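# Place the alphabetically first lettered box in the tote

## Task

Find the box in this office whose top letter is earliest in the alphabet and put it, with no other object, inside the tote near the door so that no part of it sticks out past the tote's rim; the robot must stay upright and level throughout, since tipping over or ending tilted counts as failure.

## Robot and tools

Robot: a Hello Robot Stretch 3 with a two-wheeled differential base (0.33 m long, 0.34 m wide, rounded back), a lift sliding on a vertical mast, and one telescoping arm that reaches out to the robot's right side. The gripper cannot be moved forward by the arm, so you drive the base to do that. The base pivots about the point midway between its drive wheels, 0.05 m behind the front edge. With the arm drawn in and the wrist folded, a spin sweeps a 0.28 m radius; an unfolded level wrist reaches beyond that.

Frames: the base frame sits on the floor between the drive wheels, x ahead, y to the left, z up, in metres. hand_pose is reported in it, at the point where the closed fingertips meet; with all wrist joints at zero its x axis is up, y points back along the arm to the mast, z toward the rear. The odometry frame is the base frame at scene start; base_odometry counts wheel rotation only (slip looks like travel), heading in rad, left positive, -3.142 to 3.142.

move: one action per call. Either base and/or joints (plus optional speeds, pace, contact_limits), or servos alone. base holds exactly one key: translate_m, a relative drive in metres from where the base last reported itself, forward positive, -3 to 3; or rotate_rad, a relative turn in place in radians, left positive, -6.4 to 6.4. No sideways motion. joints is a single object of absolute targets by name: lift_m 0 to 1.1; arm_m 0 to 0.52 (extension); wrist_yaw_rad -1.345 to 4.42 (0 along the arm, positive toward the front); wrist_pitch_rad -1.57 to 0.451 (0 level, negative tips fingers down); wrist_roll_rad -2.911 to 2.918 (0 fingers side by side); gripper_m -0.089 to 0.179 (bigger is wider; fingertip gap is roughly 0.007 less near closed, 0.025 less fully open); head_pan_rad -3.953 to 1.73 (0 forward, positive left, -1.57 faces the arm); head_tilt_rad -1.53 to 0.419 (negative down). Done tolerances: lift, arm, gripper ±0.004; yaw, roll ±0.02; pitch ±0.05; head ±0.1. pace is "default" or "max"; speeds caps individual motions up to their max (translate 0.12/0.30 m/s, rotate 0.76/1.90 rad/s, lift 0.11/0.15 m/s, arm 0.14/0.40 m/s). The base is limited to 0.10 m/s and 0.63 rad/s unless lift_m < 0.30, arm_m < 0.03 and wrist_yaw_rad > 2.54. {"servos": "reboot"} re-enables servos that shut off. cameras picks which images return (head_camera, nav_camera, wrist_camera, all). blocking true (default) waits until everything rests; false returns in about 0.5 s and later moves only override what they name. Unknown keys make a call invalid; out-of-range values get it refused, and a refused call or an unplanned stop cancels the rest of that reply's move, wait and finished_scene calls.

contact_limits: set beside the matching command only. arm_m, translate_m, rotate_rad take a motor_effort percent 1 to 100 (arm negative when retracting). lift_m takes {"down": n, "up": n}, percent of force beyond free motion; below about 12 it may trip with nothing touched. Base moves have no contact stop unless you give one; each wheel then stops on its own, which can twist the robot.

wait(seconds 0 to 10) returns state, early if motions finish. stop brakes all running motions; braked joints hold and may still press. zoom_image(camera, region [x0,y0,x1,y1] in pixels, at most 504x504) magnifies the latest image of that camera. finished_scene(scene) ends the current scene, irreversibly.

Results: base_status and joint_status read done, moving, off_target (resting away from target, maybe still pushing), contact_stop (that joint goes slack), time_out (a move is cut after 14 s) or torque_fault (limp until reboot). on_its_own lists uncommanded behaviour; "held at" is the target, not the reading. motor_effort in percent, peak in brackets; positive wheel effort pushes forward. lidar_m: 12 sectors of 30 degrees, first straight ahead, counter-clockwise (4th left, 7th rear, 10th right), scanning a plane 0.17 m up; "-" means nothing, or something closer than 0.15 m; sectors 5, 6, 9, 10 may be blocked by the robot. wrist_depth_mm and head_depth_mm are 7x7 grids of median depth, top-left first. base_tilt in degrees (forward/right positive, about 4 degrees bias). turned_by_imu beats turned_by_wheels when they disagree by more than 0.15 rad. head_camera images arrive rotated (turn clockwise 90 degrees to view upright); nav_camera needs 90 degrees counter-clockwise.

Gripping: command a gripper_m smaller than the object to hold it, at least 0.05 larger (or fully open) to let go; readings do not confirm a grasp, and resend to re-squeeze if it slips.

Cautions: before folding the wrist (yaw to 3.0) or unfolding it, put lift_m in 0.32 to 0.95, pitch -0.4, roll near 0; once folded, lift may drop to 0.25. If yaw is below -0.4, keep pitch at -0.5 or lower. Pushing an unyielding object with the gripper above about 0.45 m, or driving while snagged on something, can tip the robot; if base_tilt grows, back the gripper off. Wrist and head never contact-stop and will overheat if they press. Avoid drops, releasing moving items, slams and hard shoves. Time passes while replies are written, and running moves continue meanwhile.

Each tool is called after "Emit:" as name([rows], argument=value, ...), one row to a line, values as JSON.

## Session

Emit:
move(joints={"head_pan_rad": 1.5, "head_tilt_rad": -0.35}, cameras=["head_camera", "nav_camera"])

Emit:
move(joints={"head_pan_rad": 0.4}, cameras=["head_camera", "nav_camera"])

Emit:
move(joints={"head_pan_rad": -0.7}, cameras=["head_camera", "nav_camera"])

Emit:
move(joints={"head_pan_rad": -1.8}, cameras=["head_camera", "nav_camera"])

Emit:
move(joints={"head_pan_rad": -3.0}, cameras=["head_camera", "nav_camera"])

Scene clock: 1.23 s.
move: done
base_odometry: x=+0.000 y=+0.000 heading=+0.000
turned_by_wheels: +0.000
turned_by_imu: +0.000
base_tilt: forward=+1.0 right=-0.1
lidar_m: 1.38 2.07 1.11 0.87 0.86 0.92 1.35 1.08 1.14 0.89 0.88 0.94
head_depth_mm: 890 947 1025 1111 1207 1331 1434 / 852 910 977 1060 1142 1249 1373 / 820 869 933 1000 1089 1179 1293 / 782 831 887 951 1027 1111 1210 / 754 802 851 910 973 1043 1143 / 740 777 826 880 937 1012 1082 / 702 740 781 832 891 958 1030
base_status: not commanded
joint_positions: lift_m=+0.410 arm_m=+0.002 wrist_yaw_rad=+2.888 wrist_pitch_rad=-0.323 wrist_roll_rad=+0.000 gripper_m=+0.037 head_pan_rad=+1.531 head_tilt_rad=-0.349
joint_status: all done
measured_speeds: all 0
motor_effort: left_wheel=-0.2(0.5) right_wheel=+1.9(2.5) lift_m=+26.4(26.6) arm_m=-11.3(11.3) wrist_yaw_rad=+0.8(1.3) wrist_pitch_rad=+2.8(3.1) wrist_roll_rad=+0.8(1.1) gripper_m=+0.1(1.0) head_pan_rad=-1.1(5.2) head_tilt_rad=-1.9(2.8)
hand_pose: x=+0.0377 y=+0.0812 z=+0.4448 quat_wxyz=(+0.201, +0.706, +0.025, +0.678) (m; base frame)
wrist_depth_mm: - 705 - - - - - / 133 743 - - - - - / 140 174 - - - - - / 150 168 - - - - - / 160 171 984 925 926 929 930 / 710 182 127 687 725 759 735 / 631 193 609 628 594 638 635
pictures: head_camera (sideways), nav_camera (sideways)
Images, in order (width x height): head_camera 896x504, nav_camera 672x504.

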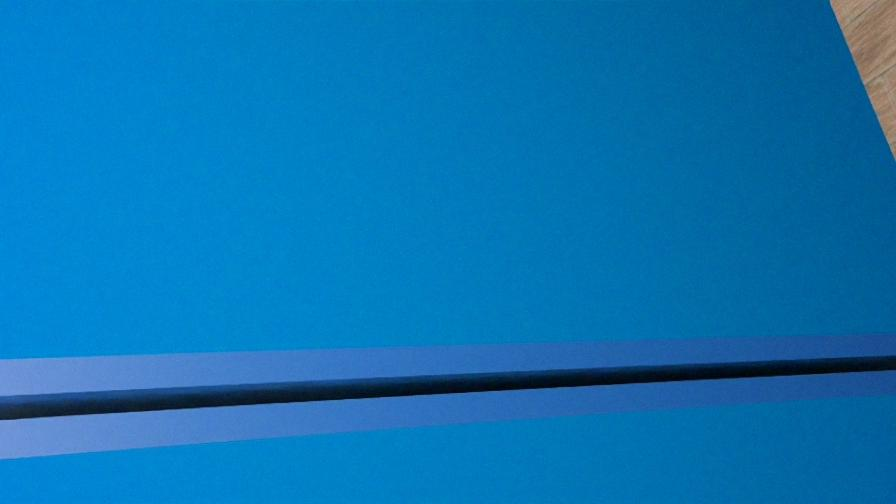

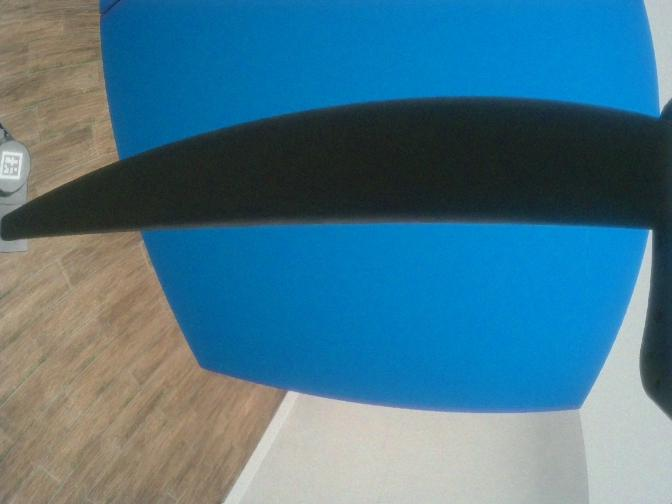

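Scene clock: 2.37 s.
move: done
base_odometry: x=+0.000 y=+0.000 heading=+0.000
turned_by_wheels: +0.000
turned_by_imu: +0.000
base_tilt: forward=+0.9 right=+0.0
lidar_m: 1.39 2.07 1.11 0.87 0.86 0.91 1.35 1.08 1.14 0.89 0.88 0.94
head_depth_mm: 1758 1884 2017 2141 2285 1886 1499 / 1773 1883 2008 2180 2266 1805 1521 / 1789 1896 2014 2152 2256 1803 1494 / 1786 1893 2014 2158 2290 1867 1496 / 1787 1898 2020 2163 2272 1856 1503 / 1818 1915 2042 2177 2294 1860 1504 / 1834 1925 2065 2185 2329 1866 1490
base_status: not commanded
joint_positions: lift_m=+0.410 arm_m=+0.002 wrist_yaw_rad=+2.888 wrist_pitch_rad=-0.323 wrist_roll_rad=+0.000 gripper_m=+0.037 head_pan_rad=+0.391 head_tilt_rad=-0.350
joint_status: all done
measured_speeds: all 0
motor_effort: left_wheel=-0.3(0.4) right_wheel=+1.8(2.6) lift_m=+26.8(26.8) arm_m=-14.7(14.7) wrist_yaw_rad=+0.6(1.4) wrist_pitch_rad=+3.1(3.2) wrist_roll_rad=+0.8(1.1) gripper_m=-0.9(1.4) head_pan_rad=-2.6(5.1) head_tilt_rad=-1.4(3.7)
hand_pose: x=+0.0377 y=+0.0812 z=+0.4448 quat_wxyz=(+0.201, +0.706, +0.025, +0.678) (m; base frame)
wrist_depth_mm: - 710 - - - - - / 133 745 - - - - - / 140 174 - - - - - / 149 167 - - - - - / 161 172 957 916 944 923 941 / 703 182 128 678 734 748 749 / 624 192 609 630 590 629 632
pictures: head_camera (sideways), nav_camera (sideways)
Images, in order (width x height): head_camera 896x504, nav_camera 672x504.

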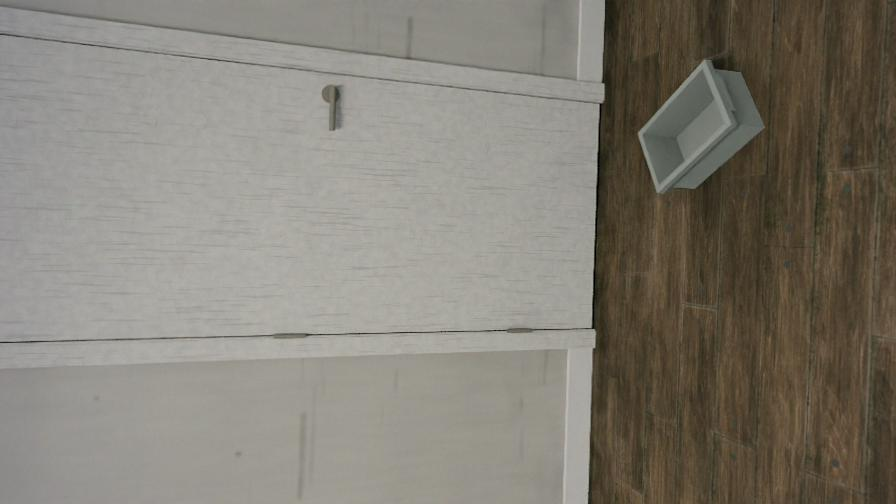

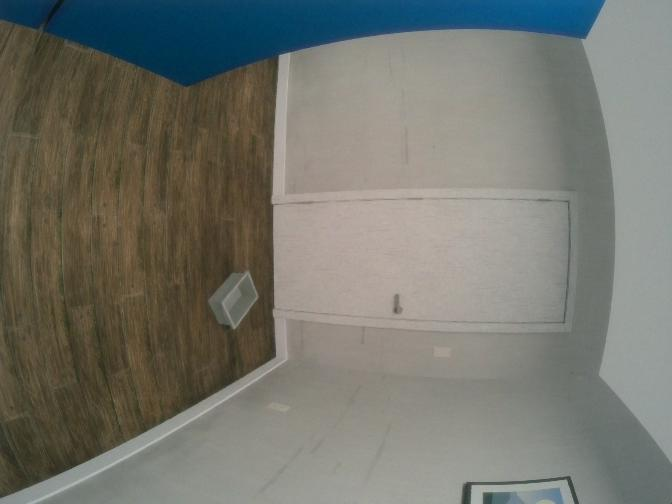

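Scene clock: 3.47 s.
move: done
base_odometry: x=+0.000 y=+0.000 heading=+0.000
turned_by_wheels: +0.000
turned_by_imu: +0.000
base_tilt: forward=+0.8 right=-0.3
lidar_m: 1.39 2.07 1.11 0.87 0.86 0.92 1.35 1.08 1.14 0.89 0.87 0.94
head_depth_mm: 728 763 810 851 902 963 1029 / 757 796 845 895 951 1019 1100 / 791 836 885 944 1011 1082 1162 / 826 879 937 996 1071 1154 1253 / 851 926 988 1060 1138 1239 1338 / 898 977 1053 1129 1225 1339 1419 / 947 1034 1117 1210 1321 1453 1479
base_status: not commanded
joint_positions: lift_m=+0.410 arm_m=+0.002 wrist_yaw_rad=+2.888 wrist_pitch_rad=-0.323 wrist_roll_rad=+0.000 gripper_m=+0.037 head_pan_rad=-0.729 head_tilt_rad=-0.350
joint_status: all done
measured_speeds: all 0
motor_effort: left_wheel=-0.5(0.5) right_wheel=+1.8(2.4) lift_m=+26.8(27.0) arm_m=-17.4(17.6) wrist_yaw_rad=+0.9(1.1) wrist_pitch_rad=+3.0(3.1) wrist_roll_rad=+0.9(1.0) gripper_m=+0.3(1.1) head_pan_rad=+0.7(6.4) head_tilt_rad=-2.1(2.4)
hand_pose: x=+0.0377 y=+0.0812 z=+0.4448 quat_wxyz=(+0.201, +0.706, +0.025, +0.678) (m; base frame)
wrist_depth_mm: - 730 - - - - - / 133 753 - - - - - / 140 175 - - - - - / 149 167 - - - - - / 161 172 935 907 904 928 931 / 718 182 128 691 721 754 745 / 618 192 604 620 585 615 623
pictures: head_camera (sideways), nav_camera (sideways)
Images, in order (width x height): head_camera 896x504, nav_camera 672x504.

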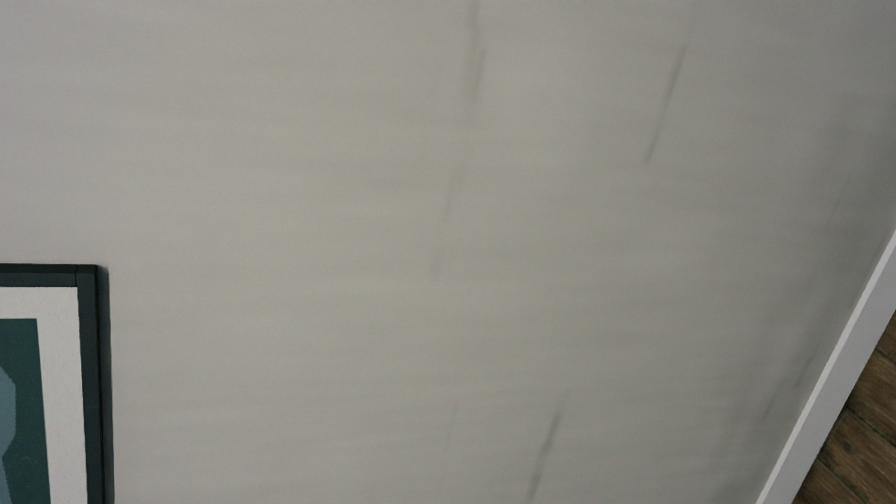

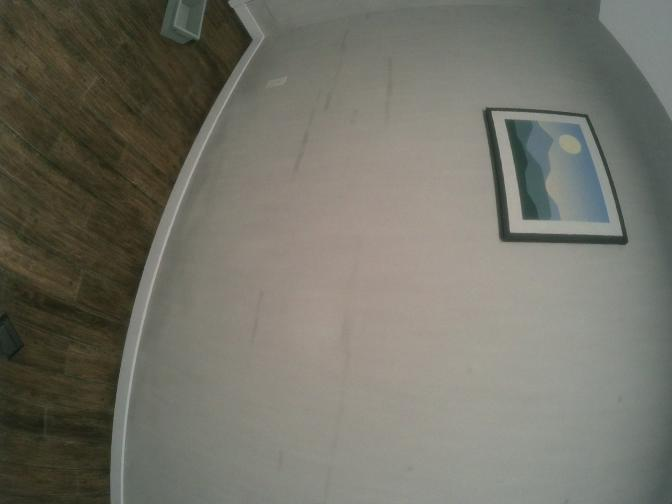

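Scene clock: 4.57 s.
move: done
base_odometry: x=+0.000 y=+0.000 heading=+0.000
turned_by_wheels: +0.000
turned_by_imu: +0.000
base_tilt: forward=+0.9 right=-0.1
lidar_m: 1.39 2.07 1.11 0.87 0.86 0.92 1.35 1.08 1.14 0.89 0.88 0.94
head_depth_mm: 1137 1237 1348 1415 1647 1763 1477 / 1059 1133 1230 1327 1466 1630 1507 / 982 1056 1127 1218 1327 1442 1478 / 919 974 1036 1120 1203 1317 1397 / 861 912 967 1033 1109 1193 1293 / 809 858 906 963 1024 1101 1191 / 766 802 848 902 959 1024 1099
base_status: not commanded
joint_positions: lift_m=+0.410 arm_m=+0.002 wrist_yaw_rad=+2.888 wrist_pitch_rad=-0.323 wrist_roll_rad=+0.000 gripper_m=+0.037 head_pan_rad=-1.836 head_tilt_rad=-0.350
joint_status: all done
measured_speeds: all 0
motor_effort: left_wheel=-0.2(0.4) right_wheel=+1.9(2.5) lift_m=+27.2(27.2) arm_m=-20.8(20.9) wrist_yaw_rad=+0.8(1.4) wrist_pitch_rad=+3.1(3.1) wrist_roll_rad=+0.8(1.0) gripper_m=-0.6(1.2) head_pan_rad=+1.0(5.8) head_tilt_rad=-1.6(3.2)
hand_pose: x=+0.0377 y=+0.0812 z=+0.4448 quat_wxyz=(+0.201, +0.706, +0.025, +0.678) (m; base frame)
wrist_depth_mm: - 702 - - - - - / 133 736 - - - - - / 140 174 - - - - - / 149 167 - - - - - / 160 172 967 931 915 915 904 / 726 182 128 680 720 741 742 / 613 193 606 616 588 628 620
pictures: head_camera (sideways), nav_camera (sideways)
Images, in order (width x height): head_camera 896x504, nav_camera 672x504.

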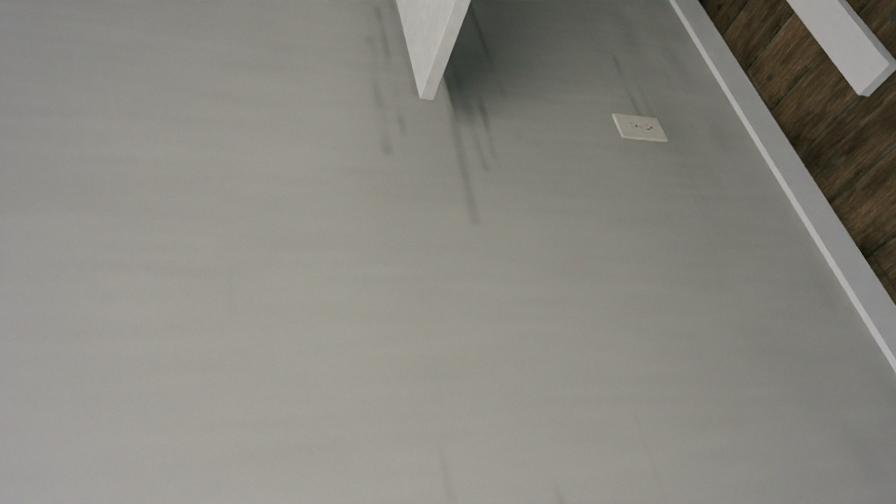

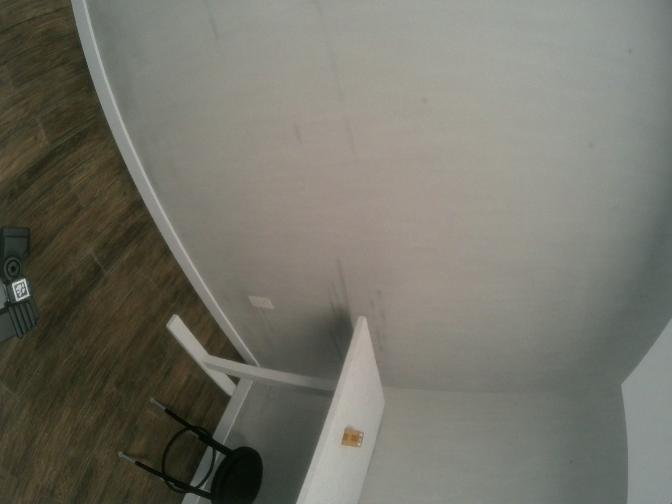

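Scene clock: 5.70 s.
move: done
base_odometry: x=+0.000 y=+0.000 heading=+0.000
turned_by_wheels: +0.000
turned_by_imu: +0.000
base_tilt: forward=+1.0 right=+0.1
lidar_m: 1.39 2.07 1.11 0.86 0.86 0.91 1.35 1.08 1.14 0.89 0.88 0.94
head_depth_mm: 1434 1463 1488 1313 1574 1614 1509 / 1569 1647 1728 1196 1783 1797 1465 / 1549 1628 1710 1187 1976 1753 1494 / 1511 1586 1665 1176 1944 1881 1496 / 1462 1561 1613 1085 1899 1851 1499 / 1419 1510 1574 1069 1785 1690 1456 / 1404 1465 1528 1064 1405 1739 1442
base_status: not commanded
joint_positions: lift_m=+0.410 arm_m=+0.002 wrist_yaw_rad=+2.888 wrist_pitch_rad=-0.323 wrist_roll_rad=+0.000 gripper_m=+0.037 head_pan_rad=-3.040 head_tilt_rad=-0.350
joint_status: all done
measured_speeds: all 0
motor_effort: left_wheel=-0.3(0.5) right_wheel=+2.1(2.5) lift_m=+26.9(27.5) arm_m=-23.4(23.6) wrist_yaw_rad=+1.3(1.3) wrist_pitch_rad=+2.8(3.0) wrist_roll_rad=+0.9(1.0) gripper_m=-0.4(1.6) head_pan_rad=+1.8(4.3) head_tilt_rad=-1.4(2.6)
hand_pose: x=+0.0377 y=+0.0812 z=+0.4448 quat_wxyz=(+0.201, +0.706, +0.025, +0.678) (m; base frame)
wrist_depth_mm: - 719 - - - - - / 133 753 - - - - - / 140 175 - - - - - / 150 168 - - - - - / 159 172 977 925 918 915 937 / 714 182 128 701 712 719 732 / 619 193 605 622 596 627 639
pictures: head_camera (sideways), nav_camera (sideways)
Images, in order (width x height): head_camera 896x504, nav_camera 672x504.

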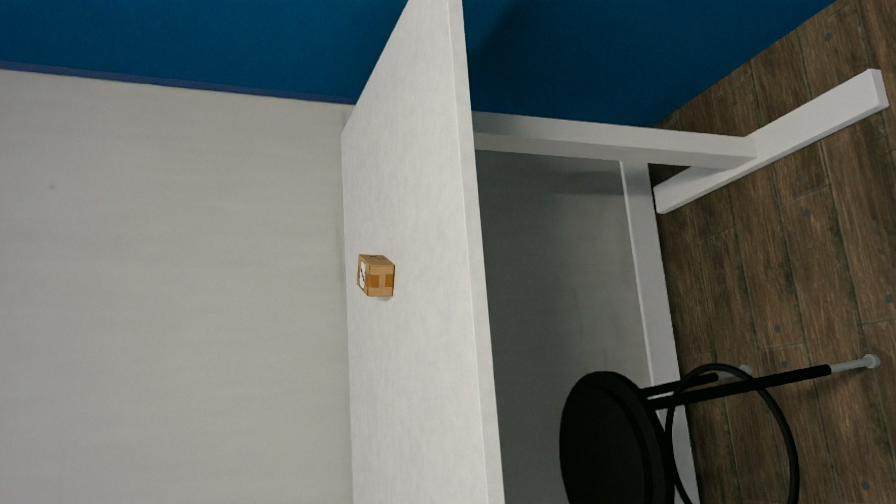

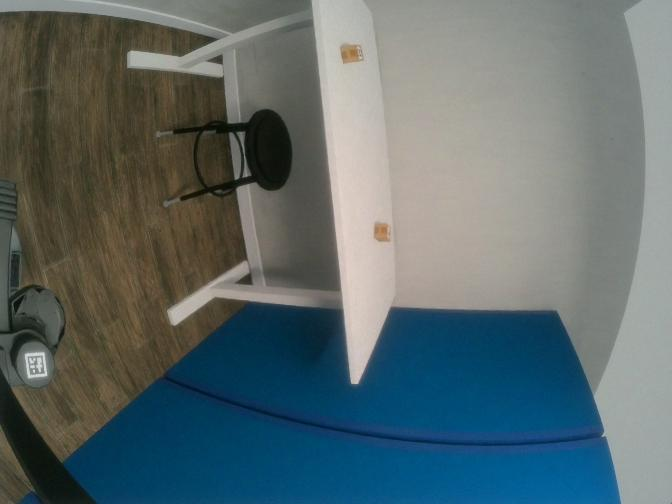

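Emit:
zoom_image(camera="head_camera", region=[330, 230, 430, 320])

Emit:
zoom_image(camera="nav_camera", region=[310, 20, 410, 250])

Scaled by 5.040 from the camera's 896x504 image, which has a finer 1280x720 frame.

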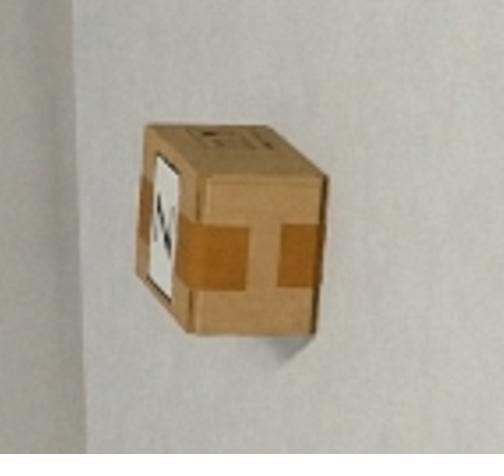

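Scaled by 2.191 from the camera's 672x504 image, which has a finer 792x594 frame.

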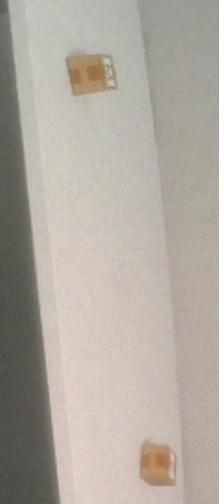

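Emit:
move(joints={"head_pan_rad": -2.35, "head_tilt_rad": -0.35}, cameras=["head_camera", "nav_camera"])

Emit:
zoom_image(camera="head_camera", region=[320, 130, 520, 330])

Scene clock: 37.07 s.
move: done
base_odometry: x=+0.000 y=+0.000 heading=+0.000
turned_by_wheels: +0.000
turned_by_imu: +0.001
base_tilt: forward=+0.9 right=-0.1
lidar_m: 1.39 2.07 1.11 0.87 0.86 0.91 1.35 1.08 1.14 0.89 0.88 0.94
head_depth_mm: 1434 1513 1564 1031 1441 1702 1486 / 1469 1548 1618 1104 1825 1703 1479 / 1526 1619 1703 1086 1952 1856 1502 / 1617 1708 1774 1174 1995 1736 1520 / 1474 1554 1599 1269 1895 1815 1463 / 1269 1335 1406 1406 1554 1659 1511 / 1114 1161 1215 1263 1333 1405 1408
base_status: not commanded
joint_positions: lift_m=+0.410 arm_m=+0.002 wrist_yaw_rad=+2.888 wrist_pitch_rad=-0.323 wrist_roll_rad=+0.000 gripper_m=+0.037 head_pan_rad=-2.334 head_tilt_rad=-0.350
joint_status: all done
measured_speeds: all 0
motor_effort: left_wheel=-0.1(0.4) right_wheel=+1.7(2.3) lift_m=+28.4(28.4) arm_m=-23.1(23.6) wrist_yaw_rad=+0.9(1.3) wrist_pitch_rad=+2.6(3.0) wrist_roll_rad=+0.9(1.1) gripper_m=+0.2(1.0) head_pan_rad=+1.4(5.1) head_tilt_rad=-2.0(5.2)
hand_pose: x=+0.0377 y=+0.0812 z=+0.4448 quat_wxyz=(+0.201, +0.706, +0.025, +0.678) (m; base frame)
wrist_depth_mm: - 710 - - - - - / 133 740 - - - - - / 140 174 - - - - - / 150 167 - - - - - / 160 171 972 903 918 926 930 / 716 182 128 689 711 761 745 / 626 192 600 616 591 627 630
pictures: head_camera (sideways), nav_camera (sideways)
Images, in order (width x height): head_camera 896x504, nav_camera 672x504.

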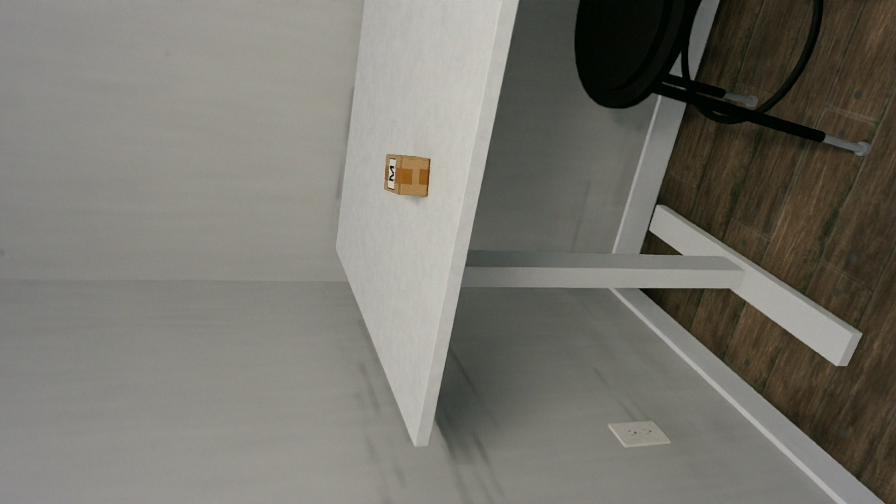

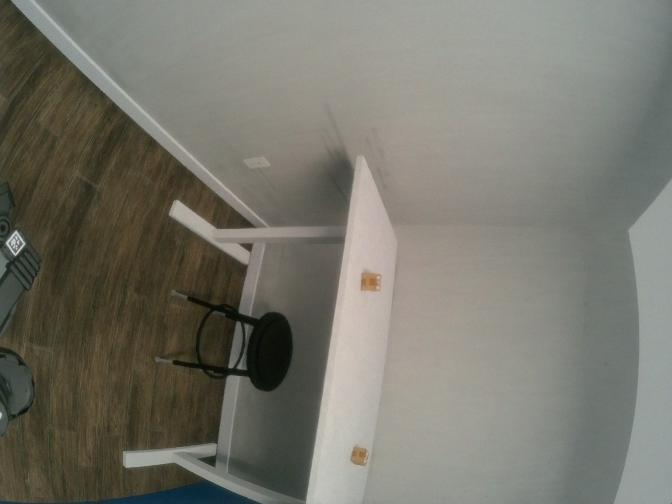

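Scaled by 2.520 from the camera's 896x504 image, which has a finer 1280x720 frame.

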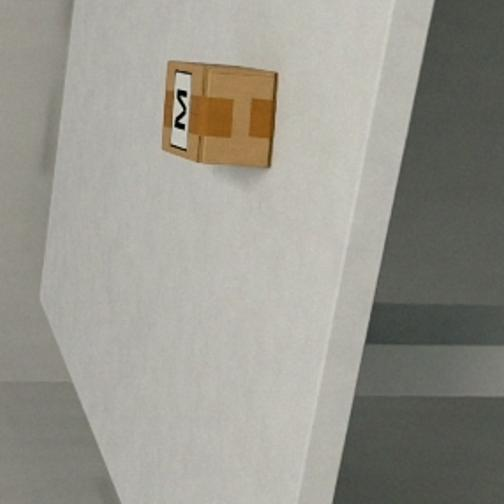

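Emit:
move(base={"rotate_rad": 0.56}, joints={"lift_m": 0.28, "head_pan_rad": 0.5, "head_tilt_rad": -0.4}, pace="max", cameras=["nav_camera"])

Emit:
move(base={"translate_m": 1.43}, joints={"head_pan_rad": 1.2, "head_tilt_rad": -0.35}, pace="max", contact_limits={"translate_m": 40}, cameras=["head_camera", "nav_camera"])

Scene clock: 51.60 s.
move: done
base_odometry: x=+0.000 y=+0.000 heading=+0.560
turned_by_wheels: +0.560
turned_by_imu: +0.558
base_tilt: forward=+0.8 right=-0.1
lidar_m: 2.07 1.08 0.86 0.85 0.92 1.35 1.08 1.11 0.89 0.88 0.95 1.44
head_depth_mm: 1925 2036 2143 2244 2289 1783 1452 / 2067 2153 2310 2445 2298 1777 1445 / 2185 2347 2483 2666 2278 1786 1443 / 1114 1198 1283 1386 1528 1655 1445 / 1010 1072 1151 1236 1333 1443 1435 / 918 975 1037 1107 1187 1276 1364 / 847 893 949 1000 1070 1139 1225
base_status: done
joint_positions: lift_m=+0.280 arm_m=+0.002 wrist_yaw_rad=+2.888 wrist_pitch_rad=-0.324 wrist_roll_rad=+0.000 gripper_m=+0.037 head_pan_rad=+0.515 head_tilt_rad=-0.401
joint_status: all done
measured_speeds: translate_m=+0.000 rotate_rad=+0.000 lift_m=+0.000 arm_m=+0.000 wrist_yaw_rad=+0.000 wrist_pitch_rad=+0.000 wrist_roll_rad=+0.000 head_pan_rad=-0.024 head_tilt_rad=+0.000
motor_effort: left_wheel=-7.9(15.2) right_wheel=+7.6(13.9) lift_m=+22.3(24.6) arm_m=-22.8(23.5) wrist_yaw_rad=+0.7(1.2) wrist_pitch_rad=+3.0(3.3) wrist_roll_rad=+0.8(1.1) gripper_m=-0.1(1.0) head_pan_rad=-2.8(5.4) head_tilt_rad=-1.0(6.6)
hand_pose: x=+0.0376 y=+0.0810 z=+0.3143 quat_wxyz=(+0.202, +0.706, +0.025, +0.678) (m; base frame)
wrist_depth_mm: - 138 - 818 - - - / 133 - - 847 - - - / 141 154 - 916 - - - / 149 165 869 932 927 916 909 / 166 172 751 721 711 705 702 / 548 183 127 528 552 572 575 / 475 192 294 482 466 485 479
pictures: nav_camera (sideways)
Images, in order (width x height): nav_camera 672x504.

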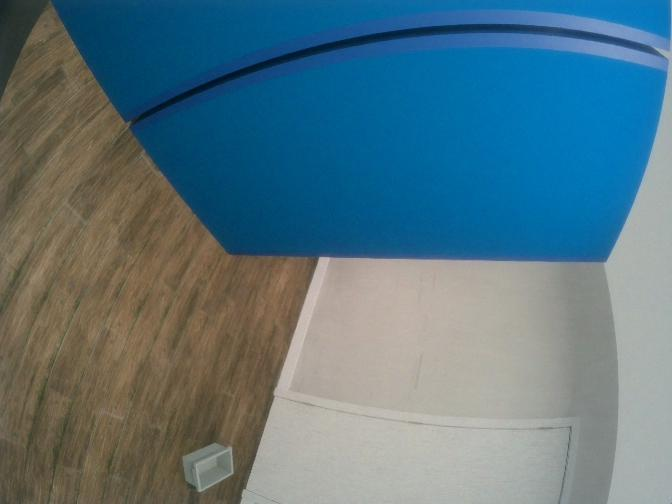

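Scene clock: 57.77 s.
move: done
base_odometry: x=+1.212 y=+0.759 heading=+0.560
turned_by_wheels: +0.000
turned_by_imu: -0.001
base_tilt: forward=+1.0 right=-0.3
lidar_m: 0.66 0.74 1.12 0.74 0.73 1.10 2.49 1.34 1.07 1.06 0.84 0.67
head_depth_mm: 1310 1337 1354 1369 1396 1418 1423 / 1615 1678 1710 1722 1785 1757 1510 / 2175 2251 2304 2381 2276 1887 1508 / 3283 3368 3606 3377 2482 1878 1504 / 3281 3393 3656 3658 2457 1872 1504 / 3206 3376 3613 3699 2451 1870 1511 / 3086 3299 3422 3370 2450 1880 1495
base_status: done
joint_positions: lift_m=+0.280 arm_m=+0.002 wrist_yaw_rad=+2.888 wrist_pitch_rad=-0.324 wrist_roll_rad=+0.000 gripper_m=+0.037 head_pan_rad=+1.200 head_tilt_rad=-0.350
joint_status: all done
measured_speeds: all 0
motor_effort: left_wheel=+2.0(13.5) right_wheel=+1.8(14.5) lift_m=+26.0(26.2) arm_m=-22.6(23.5) wrist_yaw_rad=+0.7(1.3) wrist_pitch_rad=+2.8(3.6) wrist_roll_rad=+1.0(1.1) gripper_m=-0.8(1.6) head_pan_rad=-3.6(4.9) head_tilt_rad=+3.8(6.1)
contact_limits: translate_m 40 (maximum 100)
hand_pose: x=+0.0376 y=+0.0810 z=+0.3143 quat_wxyz=(+0.202, +0.706, +0.025, +0.678) (m; base frame)
wrist_depth_mm: - 138 - - - - - / 133 - - - - - - / 141 155 - - - - - / 149 164 930 914 933 867 - / 166 171 749 704 701 707 681 / 547 183 127 542 552 575 577 / 475 192 293 485 466 482 484
pictures: head_camera (sideways), nav_camera (sideways)
Images, in order (width x height): head_camera 896x504, nav_camera 672x504.

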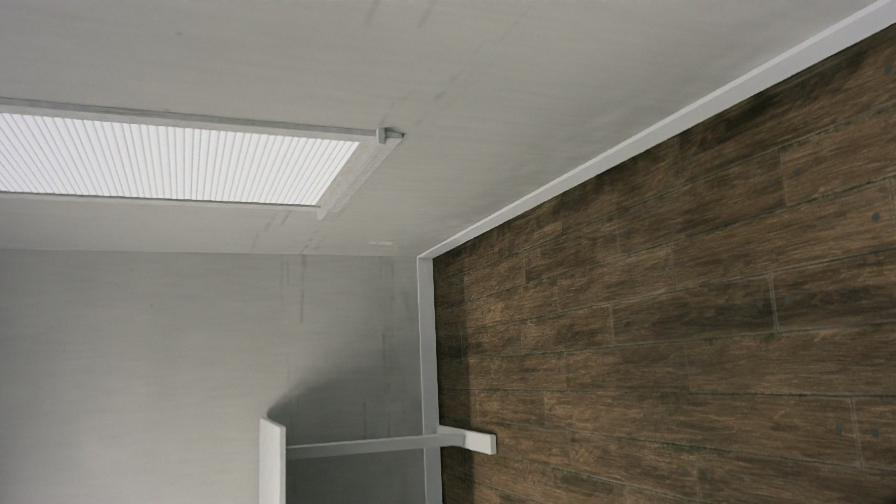

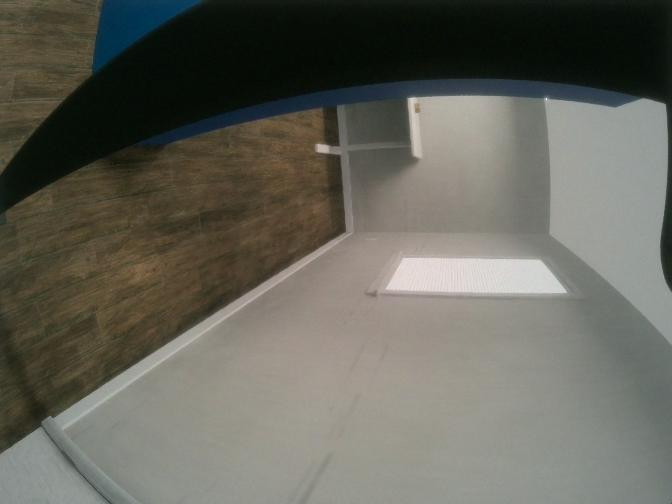

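Emit:
move(base={"rotate_rad": 1.34}, joints={"head_pan_rad": 0.3, "head_tilt_rad": -0.3}, pace="max", cameras=["head_camera", "nav_camera"])

Emit:
move(base={"translate_m": 1.25}, joints={"head_pan_rad": 1.3, "head_tilt_rad": -0.35}, pace="max", contact_limits={"translate_m": 40}, cameras=["head_camera", "nav_camera"])

Scene clock: 65.83 s.
move: done
base_odometry: x=+1.212 y=+0.759 heading=+1.899
turned_by_wheels: +1.340
turned_by_imu: +1.334
base_tilt: forward=+1.1 right=+0.0
lidar_m: 1.84 0.73 0.86 1.82 1.72 1.14 1.06 1.07 0.72 0.66 0.66 0.87
head_depth_mm: 3191 3267 3388 3646 2752 2009 1600 / 3225 3401 3535 3735 2749 2011 1578 / 3230 3377 3632 3786 2721 2017 1570 / 3261 3419 3661 3820 2605 1898 1532 / 759 796 839 881 932 989 1051 / 608 639 672 713 761 806 864 / 607 643 678 721 771 831 887
base_status: done
joint_positions: lift_m=+0.280 arm_m=+0.002 wrist_yaw_rad=+2.888 wrist_pitch_rad=-0.324 wrist_roll_rad=+0.000 gripper_m=+0.037 head_pan_rad=+0.288 head_tilt_rad=-0.299
joint_status: all done
measured_speeds: all 0
motor_effort: left_wheel=-9.0(16.9) right_wheel=+10.0(16.9) lift_m=+28.8(29.3) arm_m=-23.4(23.7) wrist_yaw_rad=+1.2(1.4) wrist_pitch_rad=+3.0(3.5) wrist_roll_rad=+1.0(1.1) gripper_m=+0.2(1.2) head_pan_rad=+2.9(4.6) head_tilt_rad=+2.1(8.1)
hand_pose: x=+0.0376 y=+0.0810 z=+0.3143 quat_wxyz=(+0.202, +0.706, +0.025, +0.678) (m; base frame)
wrist_depth_mm: - - - - - - - / 133 - - - - - 529 / 140 - - - - - 580 / 150 169 944 949 931 - 637 / 167 173 745 714 717 704 665 / 553 182 128 538 551 578 581 / 477 192 294 483 468 481 481
pictures: head_camera (sideways), nav_camera (sideways)
Images, in order (width x height): head_camera 896x504, nav_camera 672x504.

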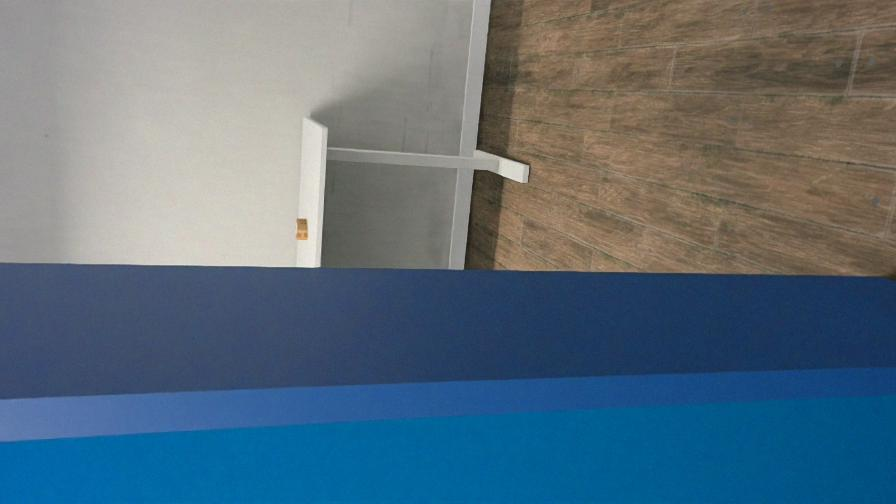

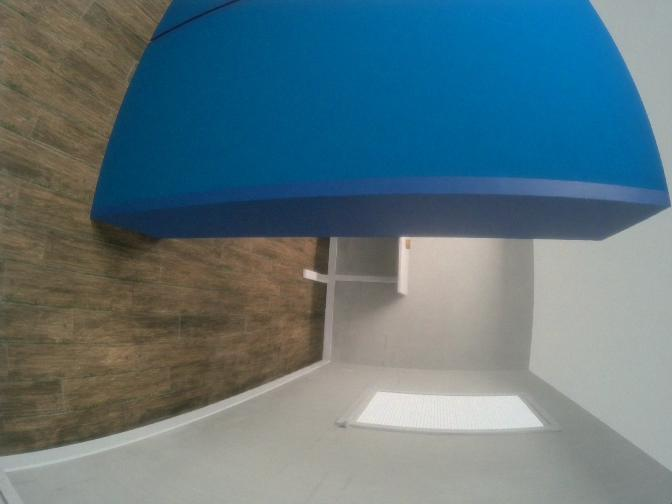

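Scene clock: 71.37 s.
move: done
base_odometry: x=+0.809 y=+1.942 heading=+1.899
turned_by_wheels: +0.000
turned_by_imu: -0.001
base_tilt: forward=+1.0 right=-0.1
lidar_m: 1.44 2.06 2.61 1.30 0.49 0.55 2.29 0.87 0.58 0.53 0.54 0.68
head_depth_mm: 3305 3446 3640 3865 2482 1887 1513 / 3151 3374 3595 3719 2508 1866 1506 / 3078 3218 3405 3465 2470 1889 1505 / 3015 3162 3295 3470 2500 1874 1483 / 2890 3086 3265 3401 2469 1858 1499 / 2802 2990 3159 3296 2463 1868 1495 / 2744 2867 3006 3174 2464 1838 1480
base_status: done
joint_positions: lift_m=+0.280 arm_m=+0.002 wrist_yaw_rad=+2.888 wrist_pitch_rad=-0.324 wrist_roll_rad=+0.000 gripper_m=+0.037 head_pan_rad=+1.300 head_tilt_rad=-0.350
joint_status: all done
measured_speeds: all 0
motor_effort: left_wheel=+6.4(12.5) right_wheel=+1.1(20.6) lift_m=+27.1(30.6) arm_m=-19.9(23.3) wrist_yaw_rad=+0.5(1.3) wrist_pitch_rad=+3.4(3.5) wrist_roll_rad=+0.9(1.1) gripper_m=+0.2(1.2) head_pan_rad=-3.0(4.4) head_tilt_rad=-1.7(3.1)
contact_limits: translate_m 40 (maximum 100)
hand_pose: x=+0.0376 y=+0.0810 z=+0.3143 quat_wxyz=(+0.202, +0.706, +0.025, +0.678) (m; base frame)
wrist_depth_mm: - - - - - - - / 133 - - - - - - / 141 - - - - - - / 150 167 918 931 926 941 940 / 413 172 764 713 707 717 709 / 457 183 128 532 554 580 577 / 469 192 292 478 466 487 479
pictures: head_camera (sideways), nav_camera (sideways)
Images, in order (width x height): head_camera 896x504, nav_camera 672x504.

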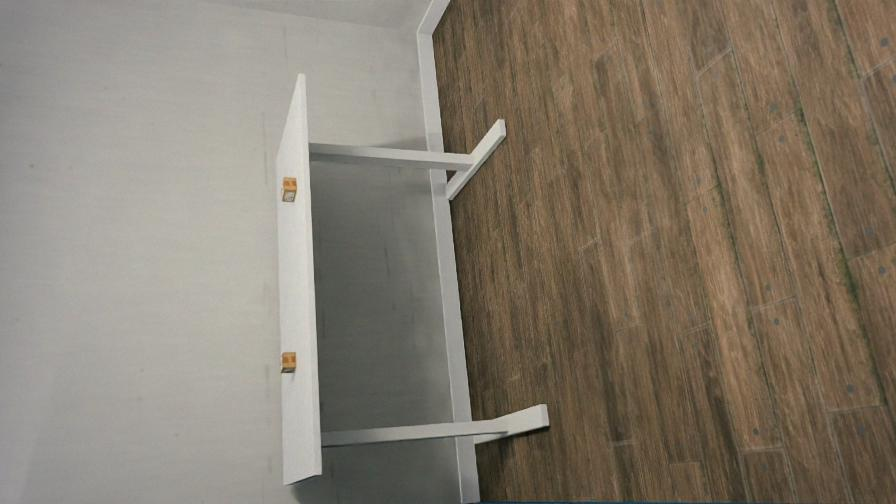

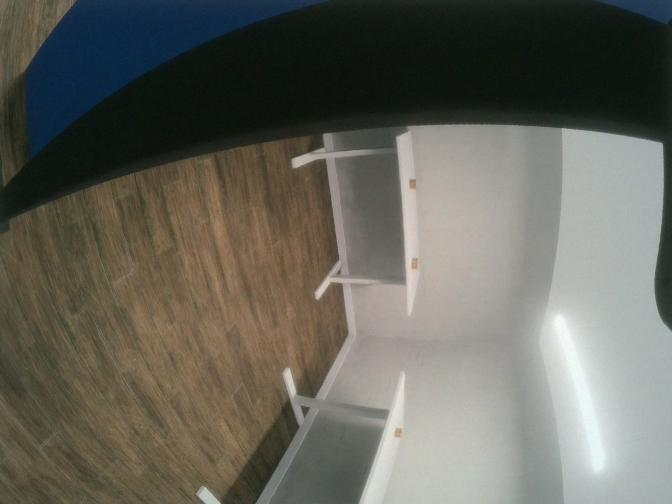

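Emit:
move(base={"rotate_rad": 1.18}, joints={"head_pan_rad": -0.6, "head_tilt_rad": -0.3}, pace="max", cameras=["head_camera", "nav_camera"])

Emit:
move(base={"translate_m": 1.42}, joints={"head_pan_rad": 0.31, "head_tilt_rad": -0.3}, pace="max", contact_limits={"translate_m": 40}, cameras=["head_camera"])

Emit:
move(joints={"head_pan_rad": -1.27, "head_tilt_rad": -0.35}, cameras=["head_camera", "nav_camera"])

Scene clock: 103.93 s.
move: done
base_odometry: x=+0.809 y=+1.942 heading=+3.079
turned_by_wheels: +1.180
turned_by_imu: +1.176
base_tilt: forward=+1.1 right=-0.1
lidar_m: 3.12 0.44 0.44 0.60 1.96 0.76 0.56 0.54 0.56 0.76 2.06 2.57
head_depth_mm: 2156 2222 2301 2388 2507 1987 1592 / 2233 2342 2371 2590 2607 1999 1572 / 2314 2443 2489 2711 2703 1979 1575 / 2476 2605 2609 2899 2736 1986 1579 / 2582 2733 2766 3069 2686 1953 1566 / 2734 2879 2958 3212 2683 1954 1561 / 2914 3074 3277 3435 2653 1955 1560
base_status: done
joint_positions: lift_m=+0.280 arm_m=+0.002 wrist_yaw_rad=+2.888 wrist_pitch_rad=-0.324 wrist_roll_rad=+0.000 gripper_m=+0.037 head_pan_rad=-0.616 head_tilt_rad=-0.302
joint_status: all done
measured_speeds: translate_m=+0.000 rotate_rad=+0.000 lift_m=+0.000 arm_m=+0.000 wrist_yaw_rad=+0.000 wrist_pitch_rad=+0.000 wrist_roll_rad=+0.000 head_pan_rad=+0.024 head_tilt_rad=+0.000
motor_effort: left_wheel=-8.7(16.3) right_wheel=+9.0(17.9) lift_m=+26.2(26.2) arm_m=-22.6(23.7) wrist_yaw_rad=+1.2(1.3) wrist_pitch_rad=+2.9(3.3) wrist_roll_rad=+0.7(1.1) gripper_m=-0.5(1.3) head_pan_rad=+2.5(5.5) head_tilt_rad=+3.8(5.6)
hand_pose: x=+0.0376 y=+0.0810 z=+0.3143 quat_wxyz=(+0.202, +0.706, +0.025, +0.678) (m; base frame)
wrist_depth_mm: - - - 517 451 392 - / 133 - - - 472 412 - / 141 - - - 493 448 - / 150 169 928 - 505 473 932 / 167 172 742 678 502 652 710 / 549 182 128 532 131 574 575 / 479 194 294 479 468 485 480
pictures: head_camera (sideways), nav_camera (sideways)
Images, in order (width x height): head_camera 896x504, nav_camera 672x504.

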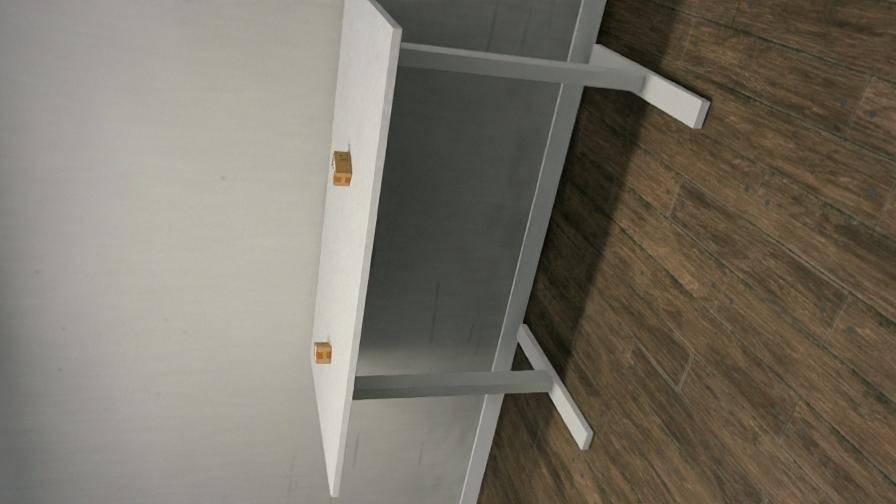

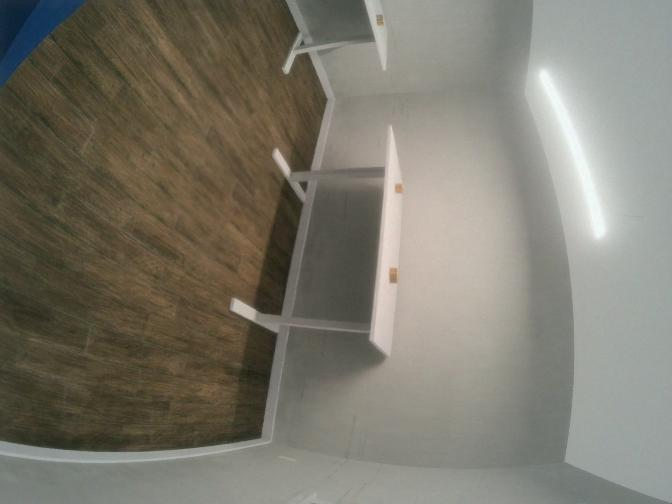

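Scene clock: 110.07 s.
move: done
base_odometry: x=-0.608 y=+2.032 heading=+3.079
turned_by_wheels: +0.000
turned_by_imu: -0.002
base_tilt: forward=+1.1 right=-0.2
lidar_m: 1.71 2.00 1.30 1.31 0.82 1.11 1.82 1.75 1.83 1.51 1.76 1.39
head_depth_mm: 1839 1937 2050 1625 2315 2029 1585 / 1829 1914 2028 1604 2270 1902 1569 / 1775 1867 2008 1592 2268 1980 1598 / 1780 1870 1960 1579 2196 1971 1594 / 1736 1833 1937 1576 2161 1975 1575 / 1710 1810 1896 1567 2155 1967 1570 / 1688 1784 1876 1406 2107 1967 1549
base_status: done
joint_positions: lift_m=+0.280 arm_m=+0.002 wrist_yaw_rad=+2.888 wrist_pitch_rad=-0.324 wrist_roll_rad=+0.000 gripper_m=+0.037 head_pan_rad=+0.310 head_tilt_rad=-0.299
joint_status: all done
measured_speeds: all 0
motor_effort: left_wheel=+4.3(15.3) right_wheel=-0.9(15.2) lift_m=+28.9(30.6) arm_m=-17.8(22.9) wrist_yaw_rad=+0.6(1.2) wrist_pitch_rad=+2.9(3.5) wrist_roll_rad=+1.0(1.1) gripper_m=+0.1(1.3) head_pan_rad=-3.2(5.6) head_tilt_rad=+3.0(7.7)
contact_limits: translate_m 40 (maximum 100)
hand_pose: x=+0.0376 y=+0.0810 z=+0.3143 quat_wxyz=(+0.202, +0.706, +0.025, +0.678) (m; base frame)
wrist_depth_mm: - - - - - - - / 133 - - - - - - / 140 - - - - - - / 149 165 880 915 953 920 929 / 164 172 724 722 712 709 715 / 550 182 128 533 551 579 571 / 479 194 294 477 464 481 483
pictures: head_camera (sideways)
Images, in order (width x height): head_camera 896x504.

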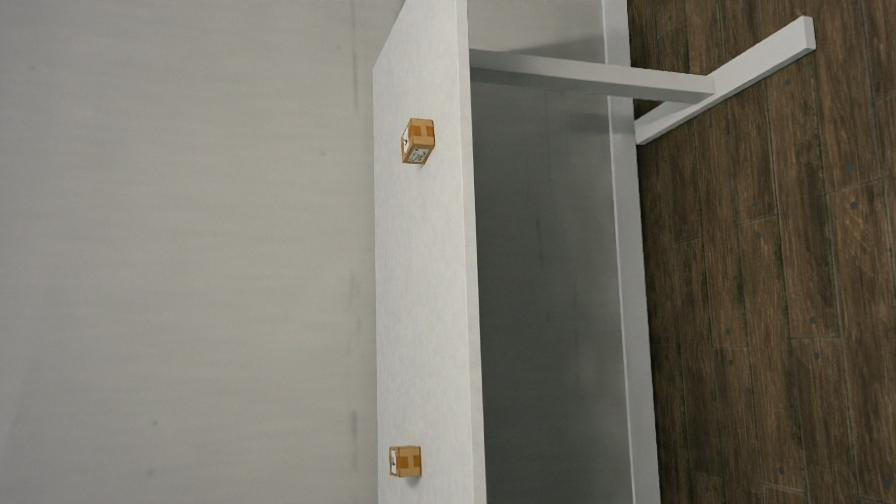

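Scene clock: 111.33 s.
move: done
base_odometry: x=-0.608 y=+2.032 heading=+3.079
turned_by_wheels: +0.000
turned_by_imu: +0.000
base_tilt: forward=+1.1 right=-0.1
lidar_m: 1.71 2.00 1.30 1.31 0.82 1.11 1.82 1.76 1.82 1.51 1.76 1.39
head_depth_mm: 1636 1761 1818 1317 1693 1778 1514 / 1612 1684 1782 1309 2126 1876 1511 / 1576 1666 1756 1304 2056 1873 1509 / 1548 1643 1708 1291 1995 1869 1506 / 1516 1607 1677 1176 1971 1872 1500 / 1493 1570 1669 1165 1916 1881 1499 / 1491 1561 1611 1151 1901 1854 1490
base_status: not commanded
joint_positions: lift_m=+0.280 arm_m=+0.002 wrist_yaw_rad=+2.888 wrist_pitch_rad=-0.324 wrist_roll_rad=+0.000 gripper_m=+0.037 head_pan_rad=-1.305 head_tilt_rad=-0.347
joint_status: all done
measured_speeds: all 0
motor_effort: left_wheel=+4.3(4.6) right_wheel=-0.8(1.3) lift_m=+27.7(29.0) arm_m=-16.5(17.8) wrist_yaw_rad=+0.8(1.2) wrist_pitch_rad=+3.1(3.2) wrist_roll_rad=+0.8(1.1) gripper_m=-0.3(1.0) head_pan_rad=+1.0(5.5) head_tilt_rad=-1.7(4.8)
contact_limits: translate_m 40 (maximum 100)
hand_pose: x=+0.0376 y=+0.0810 z=+0.3143 quat_wxyz=(+0.202, +0.706, +0.025, +0.678) (m; base frame)
wrist_depth_mm: - - - - - - - / 133 - - - - - - / 140 - - - - - - / 149 165 871 957 932 946 931 / 164 172 732 708 708 730 700 / 555 183 127 538 558 575 566 / 478 193 294 480 466 484 481
pictures: head_camera (sideways), nav_camera (sideways)
Images, in order (width x height): head_camera 896x504, nav_camera 672x504.

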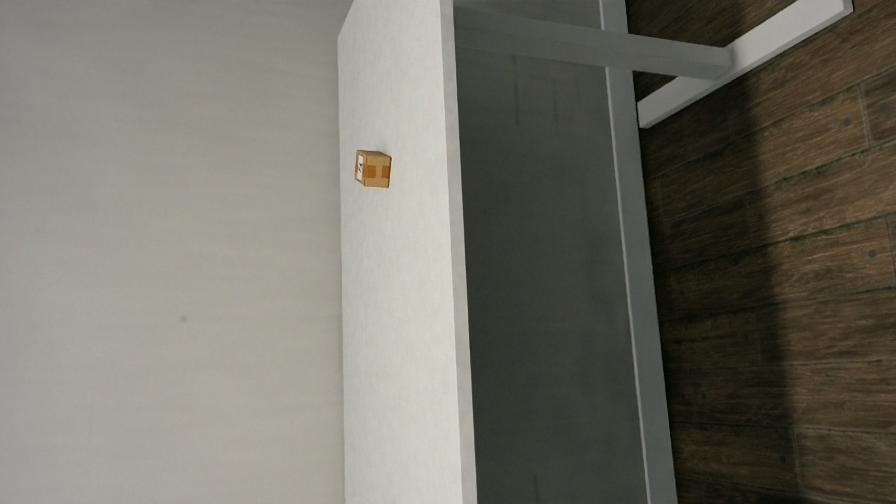

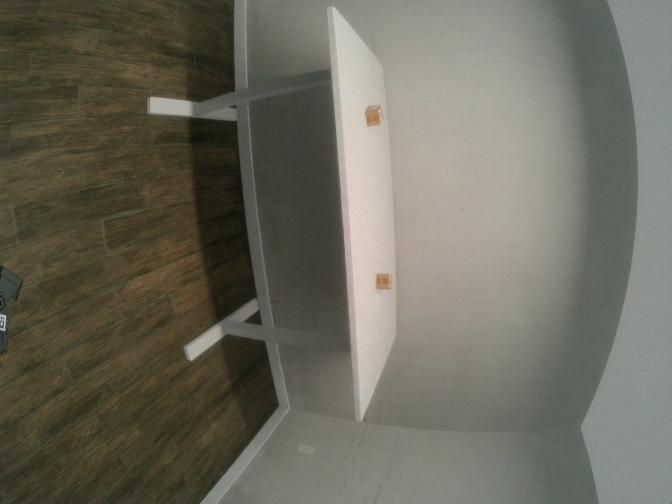

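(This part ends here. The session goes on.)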